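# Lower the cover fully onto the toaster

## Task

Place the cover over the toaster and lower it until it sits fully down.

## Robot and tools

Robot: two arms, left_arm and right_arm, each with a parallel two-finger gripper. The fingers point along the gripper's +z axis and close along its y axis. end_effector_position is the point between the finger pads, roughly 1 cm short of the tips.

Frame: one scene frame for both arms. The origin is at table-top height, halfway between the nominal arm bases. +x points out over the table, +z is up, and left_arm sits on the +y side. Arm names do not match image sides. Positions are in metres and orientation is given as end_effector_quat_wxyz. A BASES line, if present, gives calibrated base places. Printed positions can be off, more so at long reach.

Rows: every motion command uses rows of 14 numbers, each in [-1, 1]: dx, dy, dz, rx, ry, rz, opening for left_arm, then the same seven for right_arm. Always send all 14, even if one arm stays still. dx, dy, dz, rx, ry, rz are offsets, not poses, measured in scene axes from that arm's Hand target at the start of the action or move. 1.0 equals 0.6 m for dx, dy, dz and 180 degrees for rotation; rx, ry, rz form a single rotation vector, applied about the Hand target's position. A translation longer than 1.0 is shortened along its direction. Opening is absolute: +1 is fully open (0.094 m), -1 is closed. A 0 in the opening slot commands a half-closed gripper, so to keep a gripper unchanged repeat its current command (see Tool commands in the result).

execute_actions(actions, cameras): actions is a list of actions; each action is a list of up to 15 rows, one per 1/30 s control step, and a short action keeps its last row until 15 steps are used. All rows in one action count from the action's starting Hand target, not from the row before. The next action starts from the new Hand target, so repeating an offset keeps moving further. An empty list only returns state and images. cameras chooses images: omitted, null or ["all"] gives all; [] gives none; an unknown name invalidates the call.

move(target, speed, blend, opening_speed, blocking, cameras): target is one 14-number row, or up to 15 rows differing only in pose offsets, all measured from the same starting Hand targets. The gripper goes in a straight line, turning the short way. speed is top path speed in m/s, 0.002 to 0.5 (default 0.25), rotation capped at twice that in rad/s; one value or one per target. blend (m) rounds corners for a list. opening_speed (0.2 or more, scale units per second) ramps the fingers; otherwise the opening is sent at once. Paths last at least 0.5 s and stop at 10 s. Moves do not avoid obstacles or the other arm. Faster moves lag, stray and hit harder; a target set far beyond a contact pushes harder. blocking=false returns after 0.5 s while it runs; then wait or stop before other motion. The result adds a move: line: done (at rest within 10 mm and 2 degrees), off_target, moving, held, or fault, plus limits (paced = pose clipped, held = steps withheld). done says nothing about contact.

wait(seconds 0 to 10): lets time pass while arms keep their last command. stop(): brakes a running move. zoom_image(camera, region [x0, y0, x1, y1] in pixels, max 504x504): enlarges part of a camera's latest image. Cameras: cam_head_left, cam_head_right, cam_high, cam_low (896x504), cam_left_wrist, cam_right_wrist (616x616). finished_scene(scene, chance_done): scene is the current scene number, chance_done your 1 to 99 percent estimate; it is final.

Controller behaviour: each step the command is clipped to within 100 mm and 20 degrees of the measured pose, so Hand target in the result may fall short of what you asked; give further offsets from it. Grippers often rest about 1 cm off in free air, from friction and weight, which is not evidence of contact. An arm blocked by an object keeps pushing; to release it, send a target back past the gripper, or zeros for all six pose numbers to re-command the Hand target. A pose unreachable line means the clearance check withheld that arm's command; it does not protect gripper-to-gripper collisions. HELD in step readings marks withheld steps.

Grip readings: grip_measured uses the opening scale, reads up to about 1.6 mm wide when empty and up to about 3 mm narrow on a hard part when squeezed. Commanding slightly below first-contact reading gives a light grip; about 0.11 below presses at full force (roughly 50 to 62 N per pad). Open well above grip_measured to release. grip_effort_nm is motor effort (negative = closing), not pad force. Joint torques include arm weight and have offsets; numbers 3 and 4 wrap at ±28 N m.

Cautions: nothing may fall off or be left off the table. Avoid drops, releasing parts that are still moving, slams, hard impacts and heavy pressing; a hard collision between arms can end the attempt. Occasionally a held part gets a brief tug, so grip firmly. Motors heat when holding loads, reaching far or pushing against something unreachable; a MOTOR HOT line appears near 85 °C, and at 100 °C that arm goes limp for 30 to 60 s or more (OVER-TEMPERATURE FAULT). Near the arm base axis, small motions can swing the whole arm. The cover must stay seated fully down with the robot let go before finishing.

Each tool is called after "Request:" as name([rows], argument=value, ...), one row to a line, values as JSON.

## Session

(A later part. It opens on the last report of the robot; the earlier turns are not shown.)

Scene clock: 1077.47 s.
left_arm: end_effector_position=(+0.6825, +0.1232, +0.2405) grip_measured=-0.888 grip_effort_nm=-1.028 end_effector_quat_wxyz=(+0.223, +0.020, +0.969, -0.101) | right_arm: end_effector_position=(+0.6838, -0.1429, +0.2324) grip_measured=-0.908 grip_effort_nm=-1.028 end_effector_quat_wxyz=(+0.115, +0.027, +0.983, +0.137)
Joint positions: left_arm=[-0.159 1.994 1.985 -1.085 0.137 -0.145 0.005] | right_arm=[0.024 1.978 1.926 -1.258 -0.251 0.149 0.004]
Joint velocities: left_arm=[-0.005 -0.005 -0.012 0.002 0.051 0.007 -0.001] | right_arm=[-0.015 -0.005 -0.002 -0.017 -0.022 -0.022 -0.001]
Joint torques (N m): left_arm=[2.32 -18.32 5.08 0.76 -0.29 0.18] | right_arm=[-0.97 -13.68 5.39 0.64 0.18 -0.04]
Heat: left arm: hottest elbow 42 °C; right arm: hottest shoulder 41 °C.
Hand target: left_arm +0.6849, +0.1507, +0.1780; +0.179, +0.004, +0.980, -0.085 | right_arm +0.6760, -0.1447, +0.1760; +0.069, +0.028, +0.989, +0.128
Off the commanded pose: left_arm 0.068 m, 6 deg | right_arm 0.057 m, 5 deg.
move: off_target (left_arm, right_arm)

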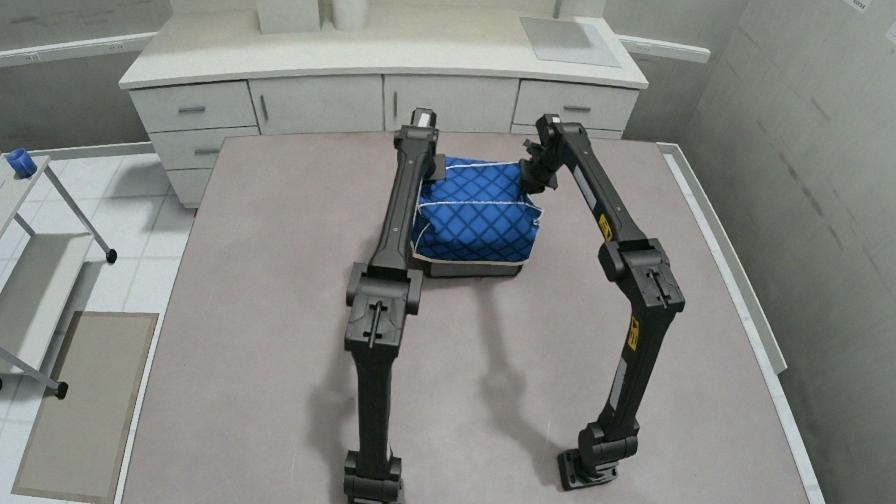

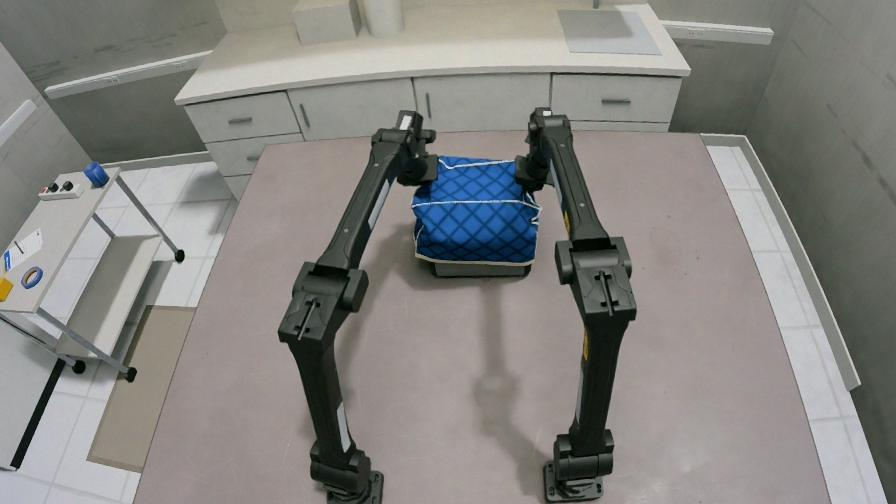

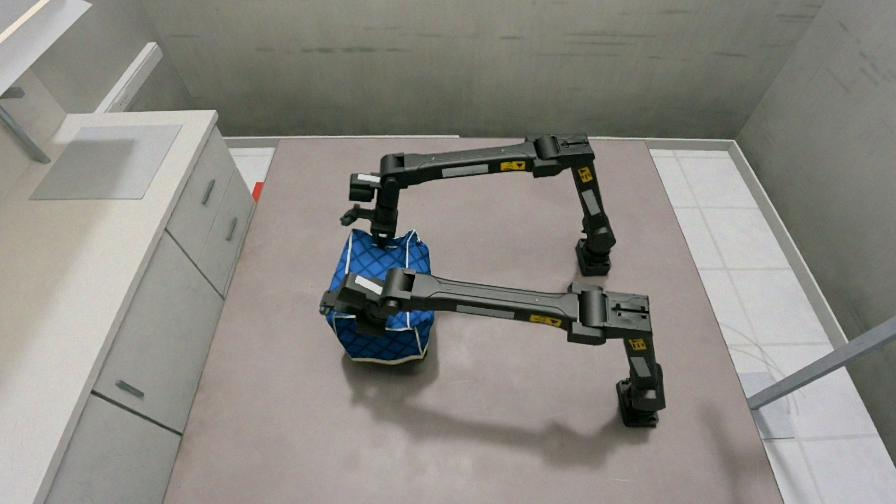

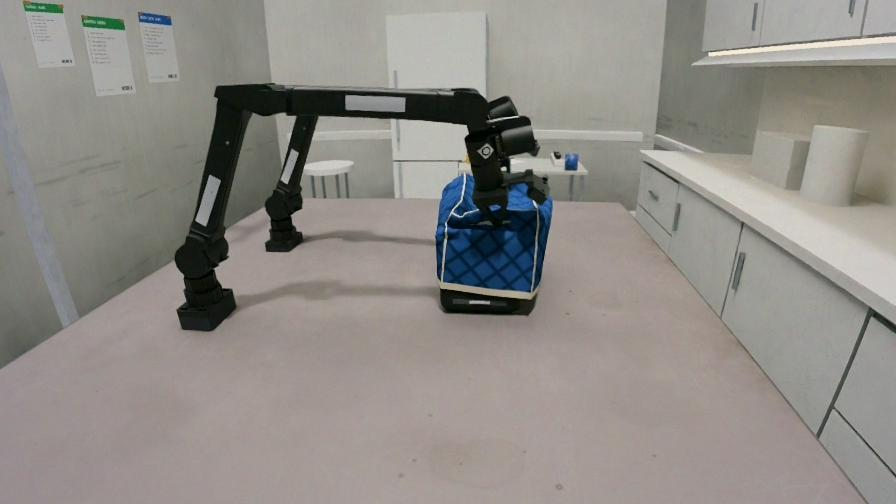

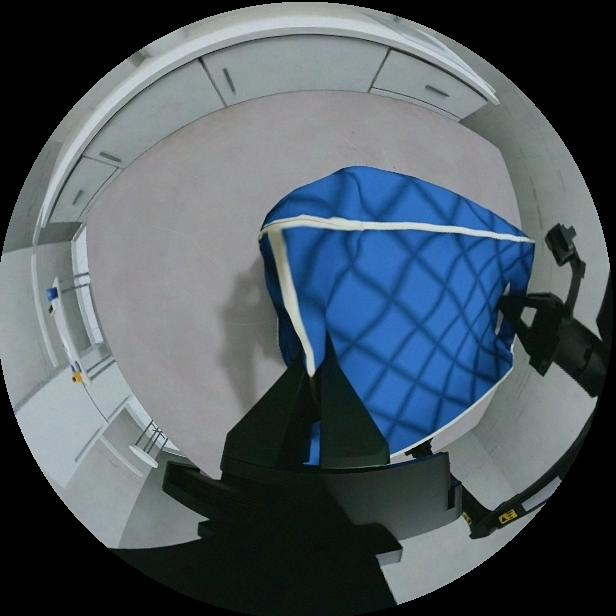

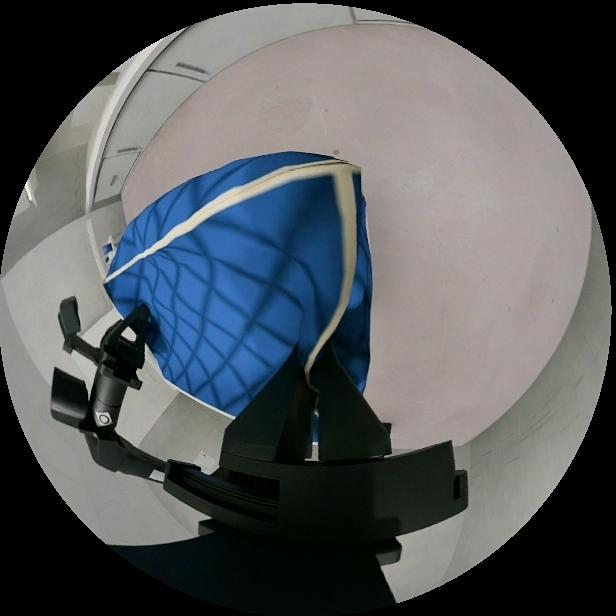

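Request:
move(target=[0,-0.03,0.11,0,0,0,-1,0.01,0,0.1,0,0,0,-1], speed=0.08, cameras=[])

Request:
move(target=[0,0,0,0,0,0,0.1,0,0,0,0,0,0,0.1], opening_speed=1, cameras=[])

Request:
move(target=[0,0,0.2,0,0,0,0.1,0,0,0.2,0,0,0,0.1])

Request:
zoom_image(camera="cam_low", region=[360, 100, 600, 340])

Request:
zoom_image(camera="cam_high", region=[270, 180, 470, 380])

Scene clock: 1084.63 s.
left_arm: end_effector_position=(+0.6729, +0.1219, +0.2481) grip_measured=-0.888 grip_effort_nm=-1.028 end_effector_quat_wxyz=(+0.180, +0.015, +0.979, -0.094) | right_arm: end_effector_position=(+0.6704, -0.1433, +0.2413) grip_measured=-0.908 grip_effort_nm=-1.033 end_effector_quat_wxyz=(+0.070, +0.033, +0.988, +0.133)
Joint positions: left_arm=[-0.163 2.029 2.084 -1.237 0.133 -0.153 0.005] | right_arm=[0.025 2.002 2 -1.4 -0.251 0.149 0.004]
Joint velocities: left_arm=[0.005 -0.015 -0.002 -0.002 0.037 -0.037 0.001] | right_arm=[-0.005 -0.015 -0.002 0.017 -0.066 -0.007 0]
Joint torques (N m): left_arm=[0.79 -20.95 10.8 0.1 -0.65 0] | right_arm=[-1.08 -14.62 13.71 -0.06 0.18 -0.04]
Heat: left arm: hottest elbow 40 °C; right arm: hottest shoulder 40 °C.
Hand target: left_arm +0.6849, +0.1315, +0.2435; +0.179, +0.004, +0.980, -0.085 | right_arm +0.6829, -0.1446, +0.2360; +0.069, +0.028, +0.989, +0.128
Off the commanded pose: left_arm 0.017 m, 2 deg | right_arm 0.013 m, 1 deg.
move: off_target (left_arm, right_arm)
No camera images: "cameras" was empty.

Scene clock: 1086.13 s.
left_arm: end_effector_position=(+0.6732, +0.1258, +0.2394) grip_measured=+0.097 grip_effort_nm=0.120 end_effector_quat_wxyz=(+0.173, +0.013, +0.981, -0.085) | right_arm: end_effector_position=(+0.6691, -0.1457, +0.2375) grip_measured=+0.097 grip_effort_nm=0.105 end_effector_quat_wxyz=(+0.064, +0.035, +0.989, +0.129)
Joint positions: left_arm=[-0.162 2.04 2.084 -1.244 0.117 -0.153 0.052] | right_arm=[0.023 2.007 2 -1.408 -0.245 0.149 0.052]
Joint velocities: left_arm=[-0.005 -0.015 -0.007 -0.002 0.007 -0.037 0] | right_arm=[-0.005 -0.005 -0.002 0.007 -0.022 -0.051 0]
Joint torques (N m): left_arm=[0.32 -22.24 10.84 0.18 -0.01 -0.02] | right_arm=[-0.67 -15.03 13.79 0.17 -0.06 -0.02]
Heat: left arm: hottest elbow 40 °C; right arm: hottest shoulder 40 °C.
Hand target: left_arm +0.6848, +0.1316, +0.2437; +0.179, +0.004, +0.980, -0.085 | right_arm +0.6828, -0.1445, +0.2359; +0.069, +0.028, +0.989, +0.128
Off the commanded pose: left_arm 0.014 m, 1 deg | right_arm 0.014 m, 1 deg.
move: off_target (left_arm, right_arm)
No camera images: "cameras" was empty.

Scene clock: 1087.90 s.
left_arm: end_effector_position=(+0.6811, +0.1246, +0.3527) grip_measured=+0.098 grip_effort_nm=0.115 end_effector_quat_wxyz=(+0.172, +0.011, +0.981, -0.085) | right_arm: end_effector_position=(+0.6734, -0.1454, +0.3537) grip_measured=+0.098 grip_effort_nm=0.100 end_effector_quat_wxyz=(+0.092, +0.031, +0.987, +0.132)
Joint positions: left_arm=[-0.162 2.218 2.697 -1.68 0.116 -0.156 0.052] | right_arm=[0.023 2.038 2.351 -1.672 -0.245 0.149 0.052]
Joint velocities: left_arm=[0.015 0.005 -0.002 -0.017 -0.037 0.022 0] | right_arm=[-0.005 -0.005 0.002 -0.002 -0.007 -0.022 0]
Joint torques (N m): left_arm=[0.62 -23.94 10.22 0.28 -0.04 -0.05] | right_arm=[-1.03 -15.27 13.64 0.28 -0.12 0.12]
Heat: left arm: hottest elbow 40 °C; right arm: hottest shoulder 40 °C.
Hand target: left_arm +0.6854, +0.1295, +0.3640; +0.179, +0.004, +0.980, -0.084 | right_arm +0.6845, -0.1446, +0.3560; +0.069, +0.028, +0.989, +0.128
Off the commanded pose: left_arm 0.014 m, 1 deg | right_arm 0.010 m, 3 deg.
joint sent to its limit (left arm) — joint 4 (wrist pitch), lower limit. The joint targets still meet the commanded pose.
joint sent to its limit (right arm) — joint 4 (wrist pitch), lower limit. The joint targets are off in orientation, not in position.
move: off_target (left_arm, right_arm)

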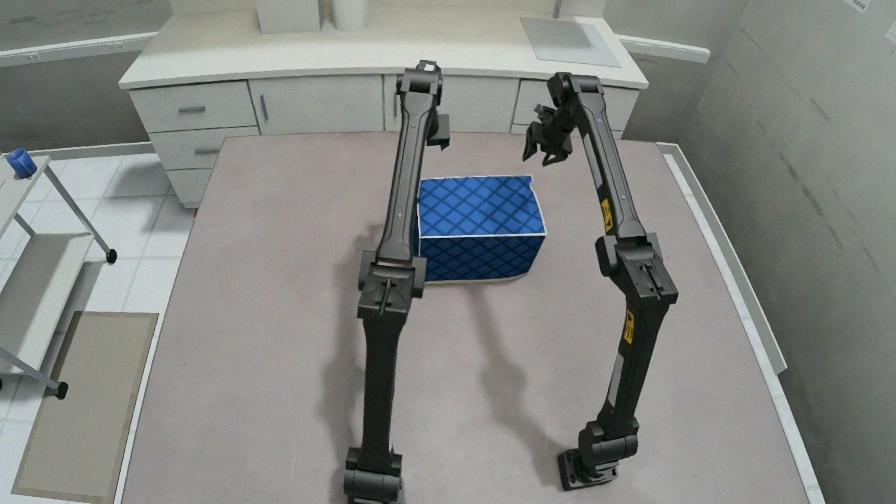

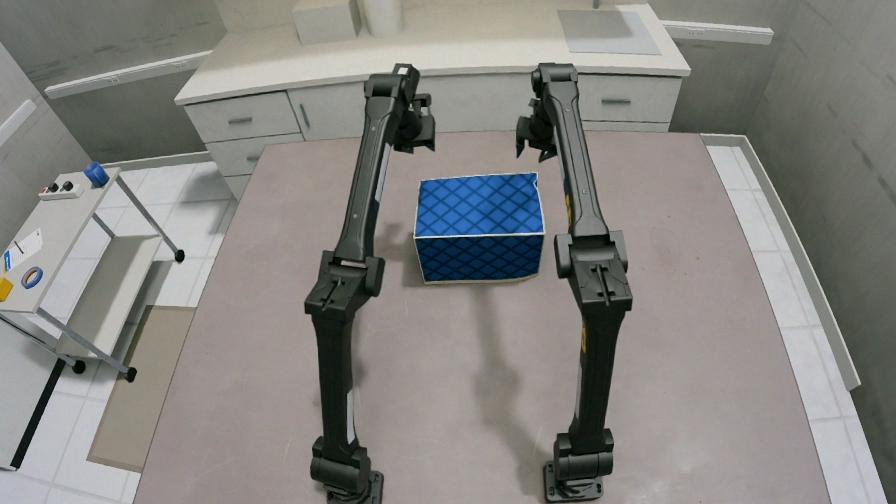

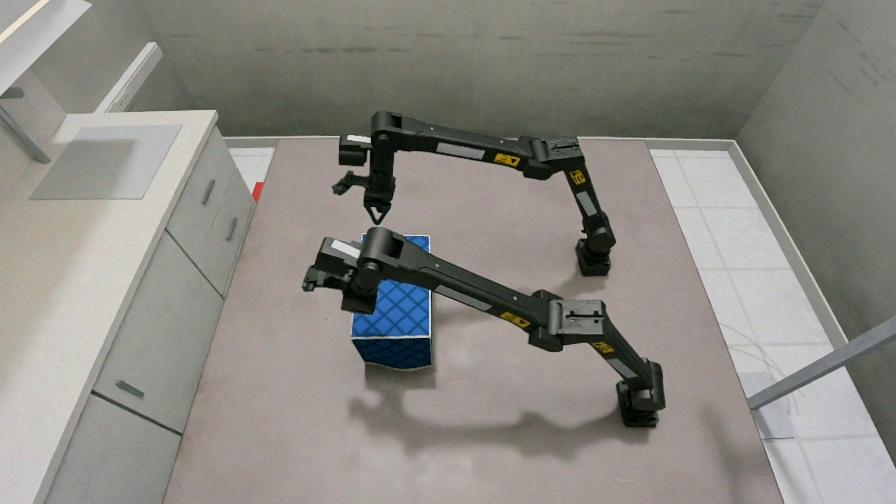

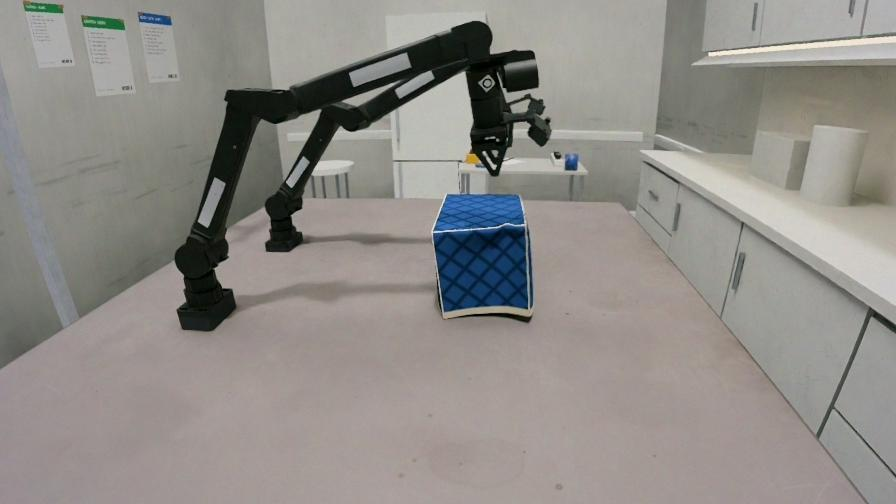

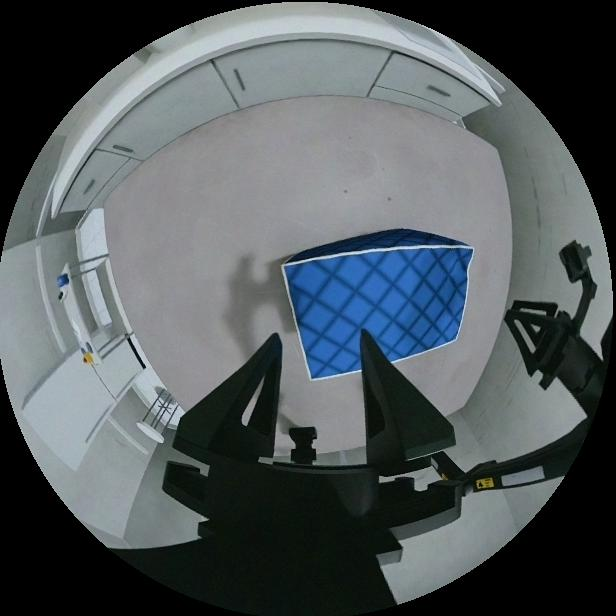

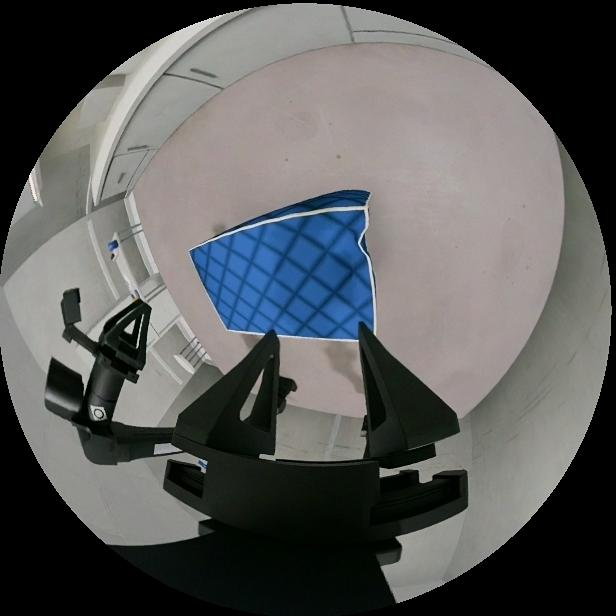

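Scaled by 2.100.

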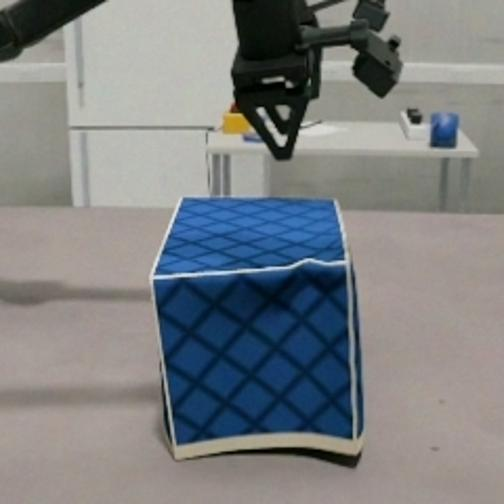

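Scaled by 2.520.

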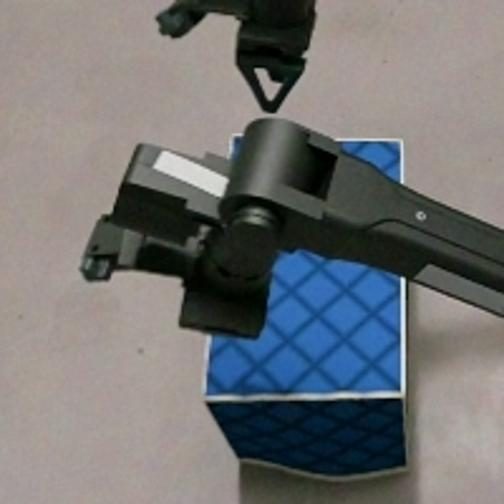

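Request:
move([
  [0,0.27,0,0,0,0,0.1,0,-0.05,0,0,0,0,0.1],
  [0.16,0.24,-0.28,0,0,0,0.1,0,-0.05,0,0,0,0,0.1],
], blend=0.03)

Request:
zoom_image(camera="cam_high", region=[320, 200, 460, 400])

Request:
zoom_image(camera="cam_left_wrist", region=[250, 180, 550, 480])

Request:
zoom_image(camera="cam_head_left", region=[390, 150, 570, 310])

Request:
zoom_image(camera="cam_low", region=[400, 180, 560, 340])

Scene clock: 1098.17 s.
left_arm: end_effector_position=(+0.7775, +0.2846, +0.2015) grip_measured=+0.098 grip_effort_nm=0.115 end_effector_quat_wxyz=(+0.179, +0.000, +0.980, -0.085) | right_arm: end_effector_position=(+0.6761, -0.1709, +0.3538) grip_measured=+0.098 grip_effort_nm=0.110 end_effector_quat_wxyz=(+0.096, +0.037, +0.986, +0.130)
Joint positions: left_arm=[0.067 2.526 2.851 -1.544 0.192 0.037 0.052] | right_arm=[-0.016 2.038 2.351 -1.672 -0.247 0.122 0.052]
Joint velocities: left_arm=[0.005 -0.005 -0.002 -0.002 -0.007 -0.051 0.001] | right_arm=[-0.005 0.015 0.002 -0.007 -0.051 0.022 -0.001]
Joint torques (N m): left_arm=[-1.08 -25.99 10.89 0.23 0.04 0.04] | right_arm=[-1.55 -16.09 12.59 0.27 -0.3 -0.07]
Heat: left arm: hottest elbow 42 °C; right arm: hottest shoulder 41 °C.
Hand target: left_arm +0.7835, +0.2756, +0.1993; +0.180, +0.004, +0.980, -0.085 | right_arm +0.6846, -0.1748, +0.3559; +0.069, +0.028, +0.989, +0.128
Off the commanded pose: left_arm 0.013 m, 1 deg | right_arm 0.009 m, 3 deg.
joint sent to its limit (right arm) — joint 4 (wrist pitch), lower limit. The joint targets are off in orientation, not in position.
move: off_target (left_arm, right_arm)

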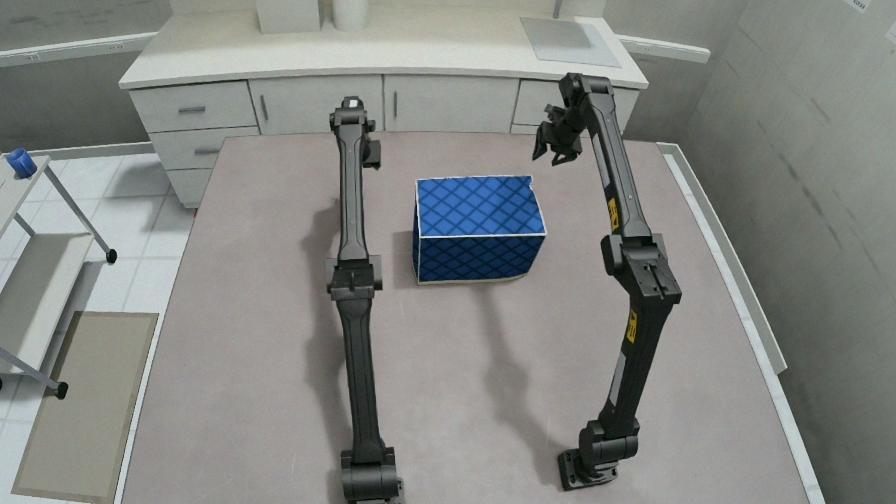

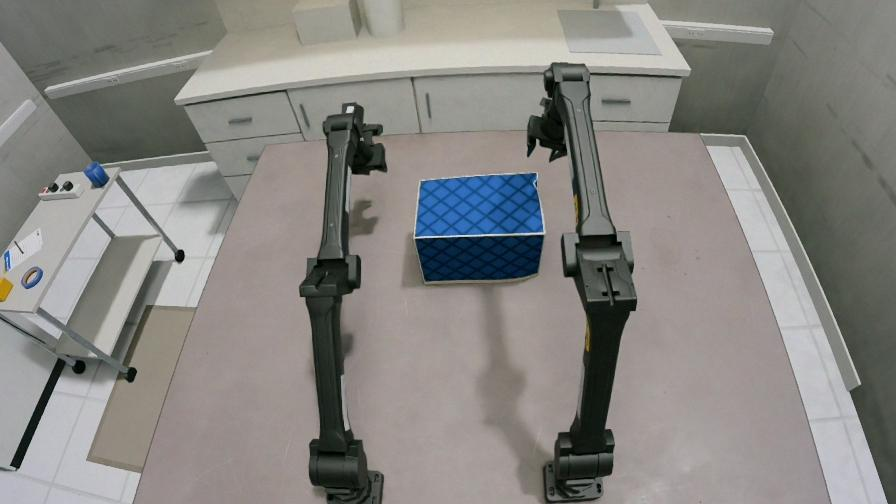

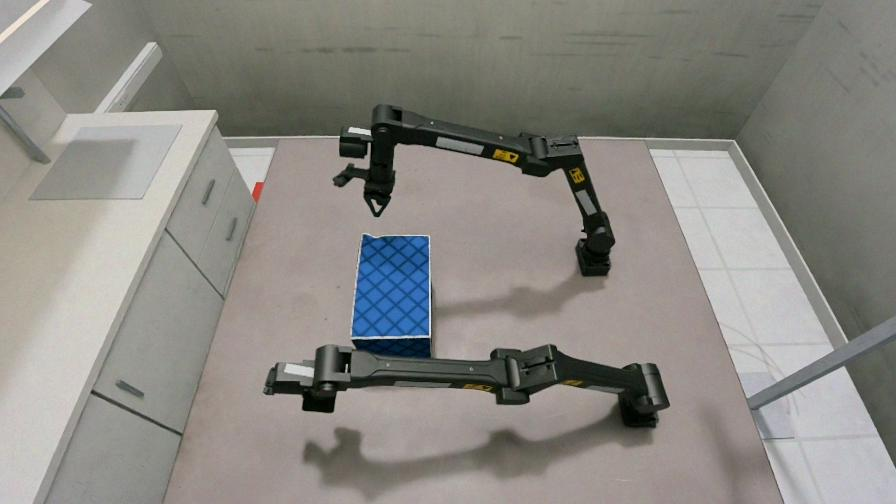

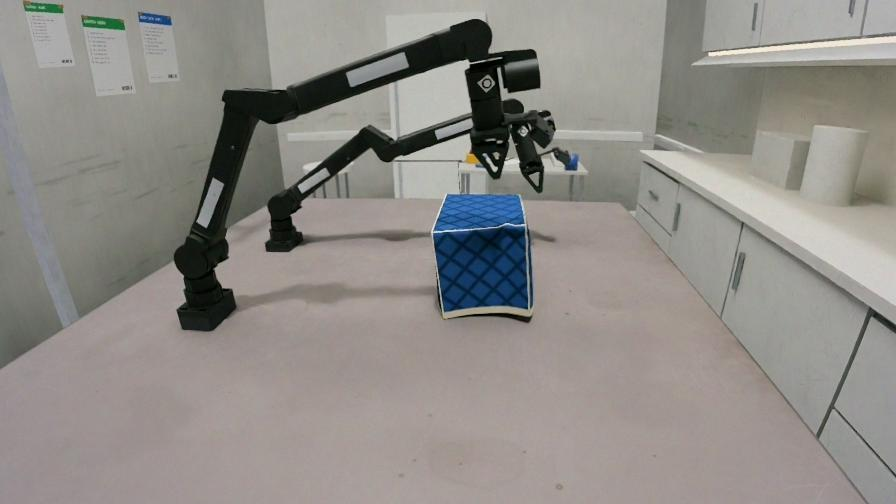

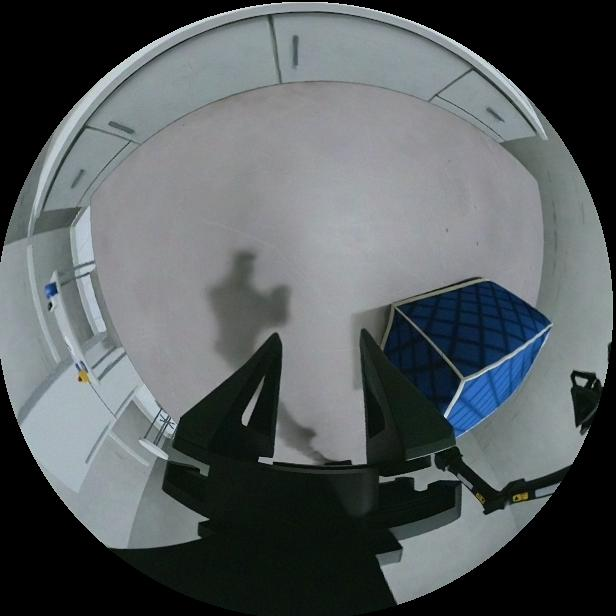

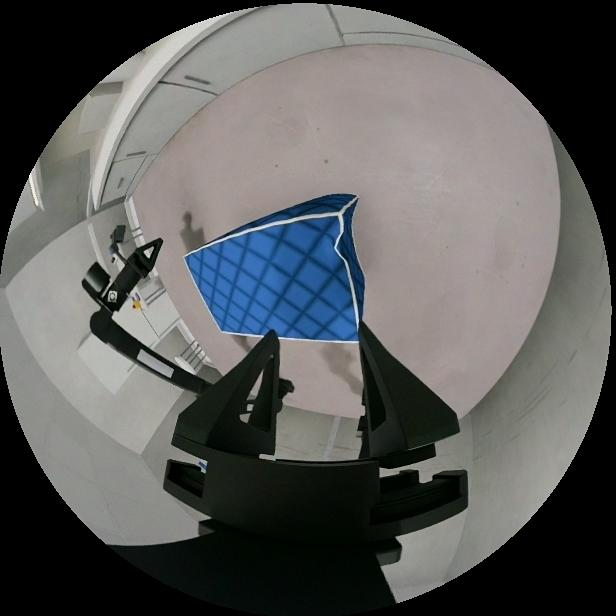

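Scaled by 2.520.

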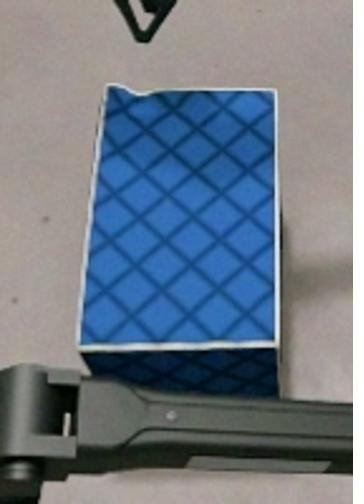

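Scaled by 1.680 from the camera's 616x616 image, which has a finer 880x880 frame.

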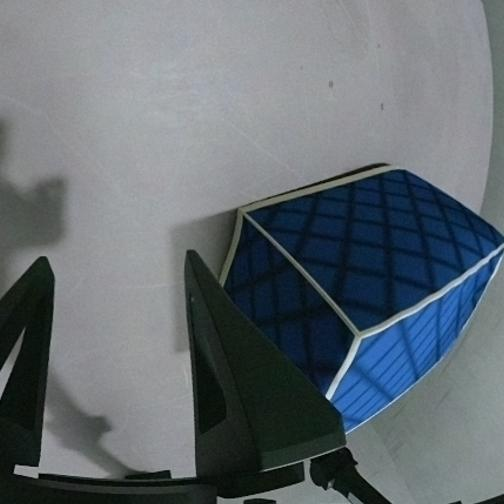

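Scaled by 2.800.

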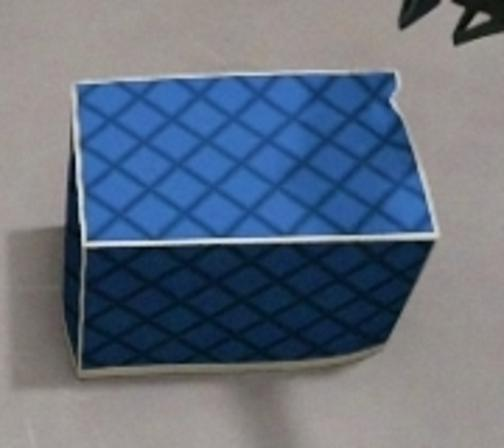

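Scaled by 3.150.

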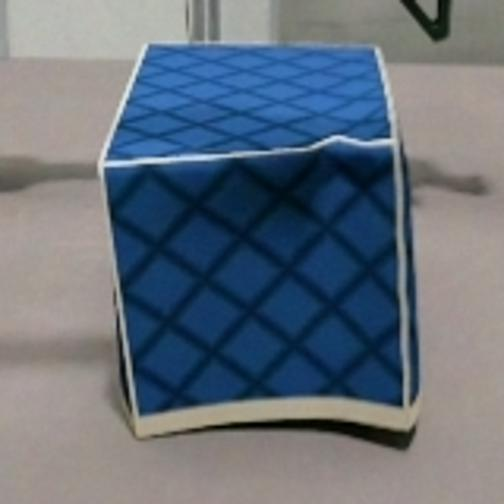

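Request:
move([
  [0,0.05,0,0,0,0,0.1,-0.005,0.01,-0.17,0,0,0,-1],
  [0,0.05,0,0,0,0,0.1,-0.005,0.01,-0.30,0,0,0,-1],
  [0,0.05,0,0,0,0,0.1,-0.005,0.01,0,0,0,0,-1],
], speed=[0.2,0.08,0.15])

Request:
zoom_image(camera="cam_low", region=[400, 180, 560, 340])

Request:
zoom_image(camera="cam_head_left", region=[390, 150, 570, 310])

Request:
zoom_image(camera="cam_left_wrist", region=[350, 230, 600, 480])

Scene clock: 1109.07 s.
left_arm: end_effector_position=(+0.7782, +0.2963, +0.2015) grip_measured=+0.098 grip_effort_nm=0.110 end_effector_quat_wxyz=(+0.183, +0.003, +0.980, -0.085) | right_arm: end_effector_position=(+0.6715, -0.1754, +0.3478) grip_measured=-0.996 grip_effort_nm=-0.203 end_effector_quat_wxyz=(+0.088, +0.037, +0.987, +0.127)
Joint positions: left_arm=[0.083 2.534 2.867 -1.548 0.199 0.058 0.052] | right_arm=[-0.022 2.029 2.324 -1.672 -0.245 0.114 0]
Joint velocities: left_arm=[0.005 -0.005 -0.007 -0.002 -0.007 -0.037 -0.001] | right_arm=[-0.005 0.005 -0.002 0.012 0.022 0.051 -0.001]
Joint torques (N m): left_arm=[0.73 -25.99 10.91 0.24 0.28 0.15] | right_arm=[-0.32 -16.15 13.98 0.23 -0.29 0.11]
Heat: left arm: hottest shoulder 41 °C; right arm: hottest shoulder 41 °C.
Hand target: left_arm +0.7837, +0.3055, +0.2000; +0.181, +0.004, +0.980, -0.085 | right_arm +0.6815, -0.1687, +0.3561; +0.069, +0.028, +0.989, +0.128
Off the commanded pose: left_arm 0.011 m, 0 deg | right_arm 0.015 m, 2 deg.
elbow stopped short (left arm): the move would have taken joint 3 (elbow) straighter than the controller allows.
joint sent to its limit (right arm) — joint 4 (wrist pitch), lower limit. The joint targets are off in orientation, not in position.
move: off_target (left_arm, right_arm)

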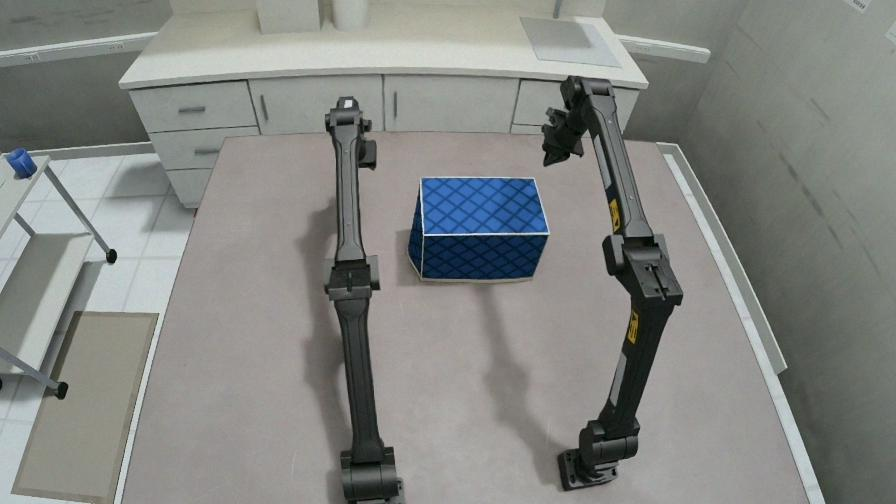

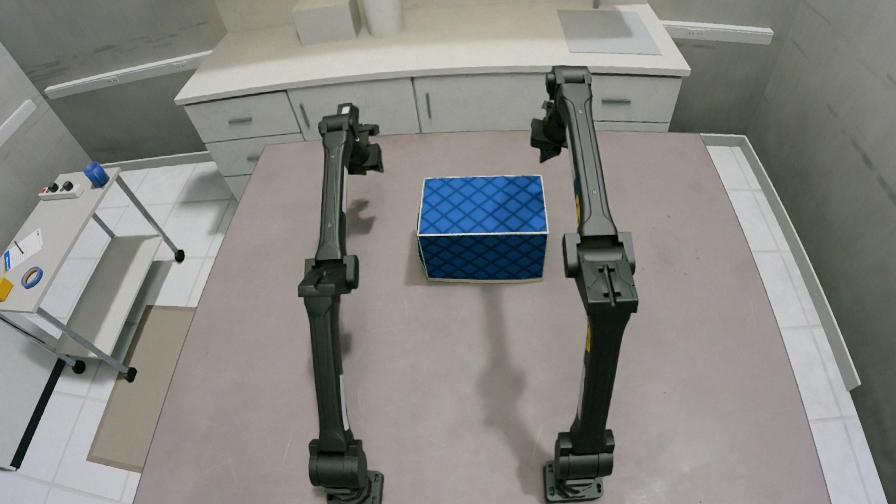

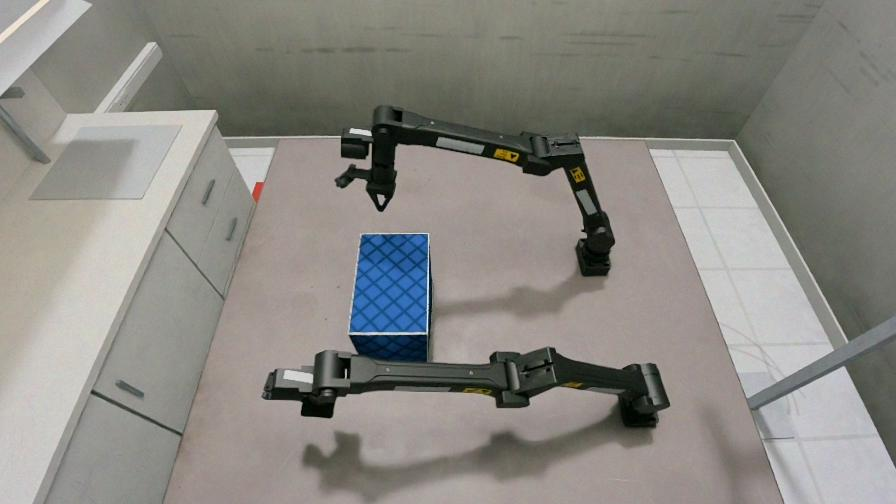

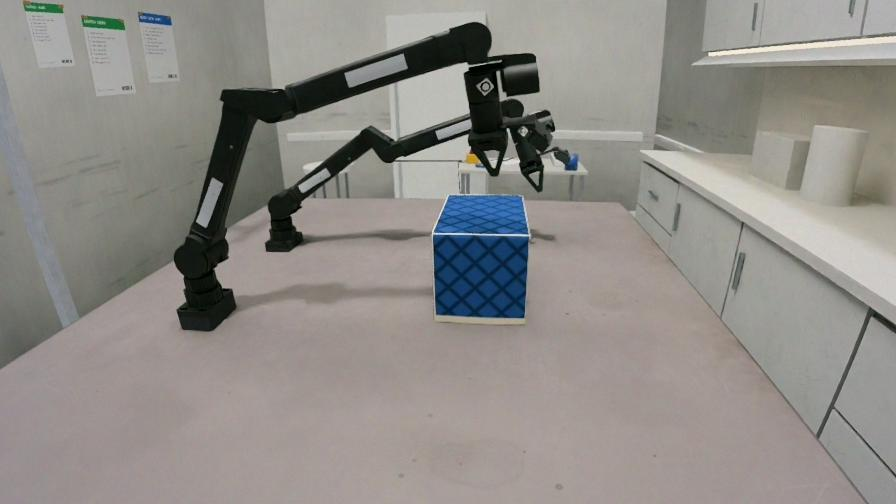

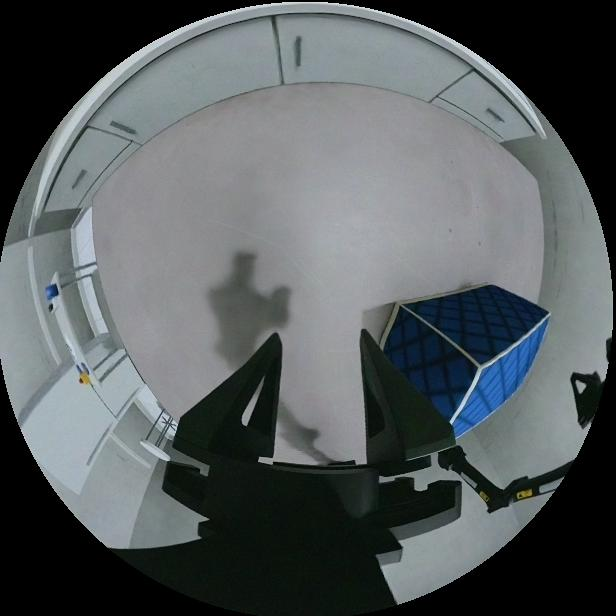

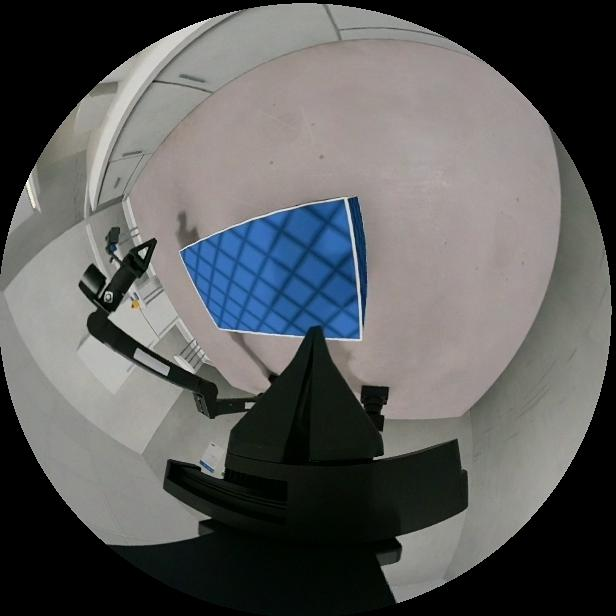

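Scaled by 3.150.

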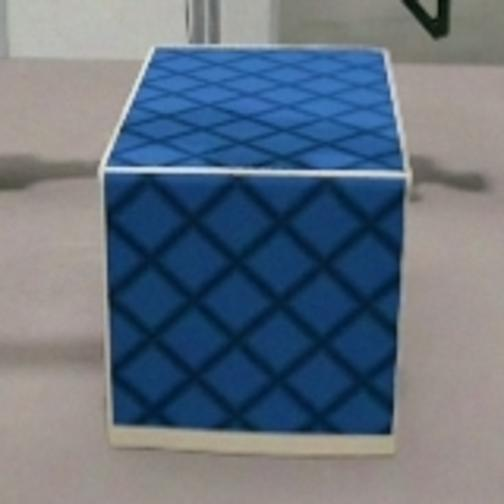

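Scaled by 2.800.

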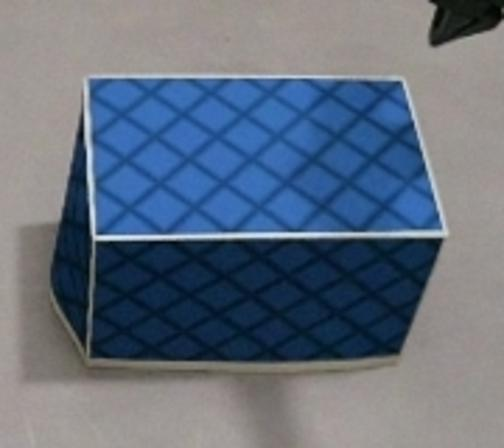

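Scaled by 2.016 from the camera's 616x616 image, which has a finer 880x880 frame.

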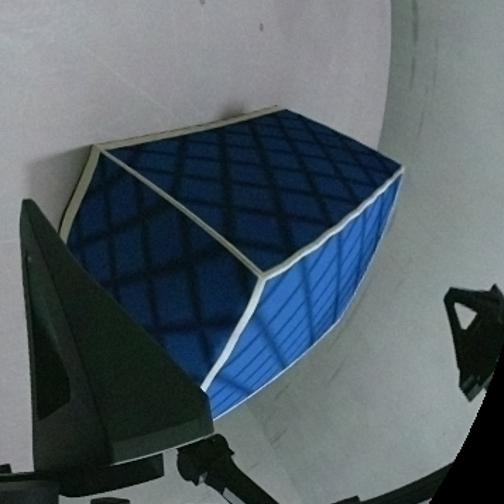

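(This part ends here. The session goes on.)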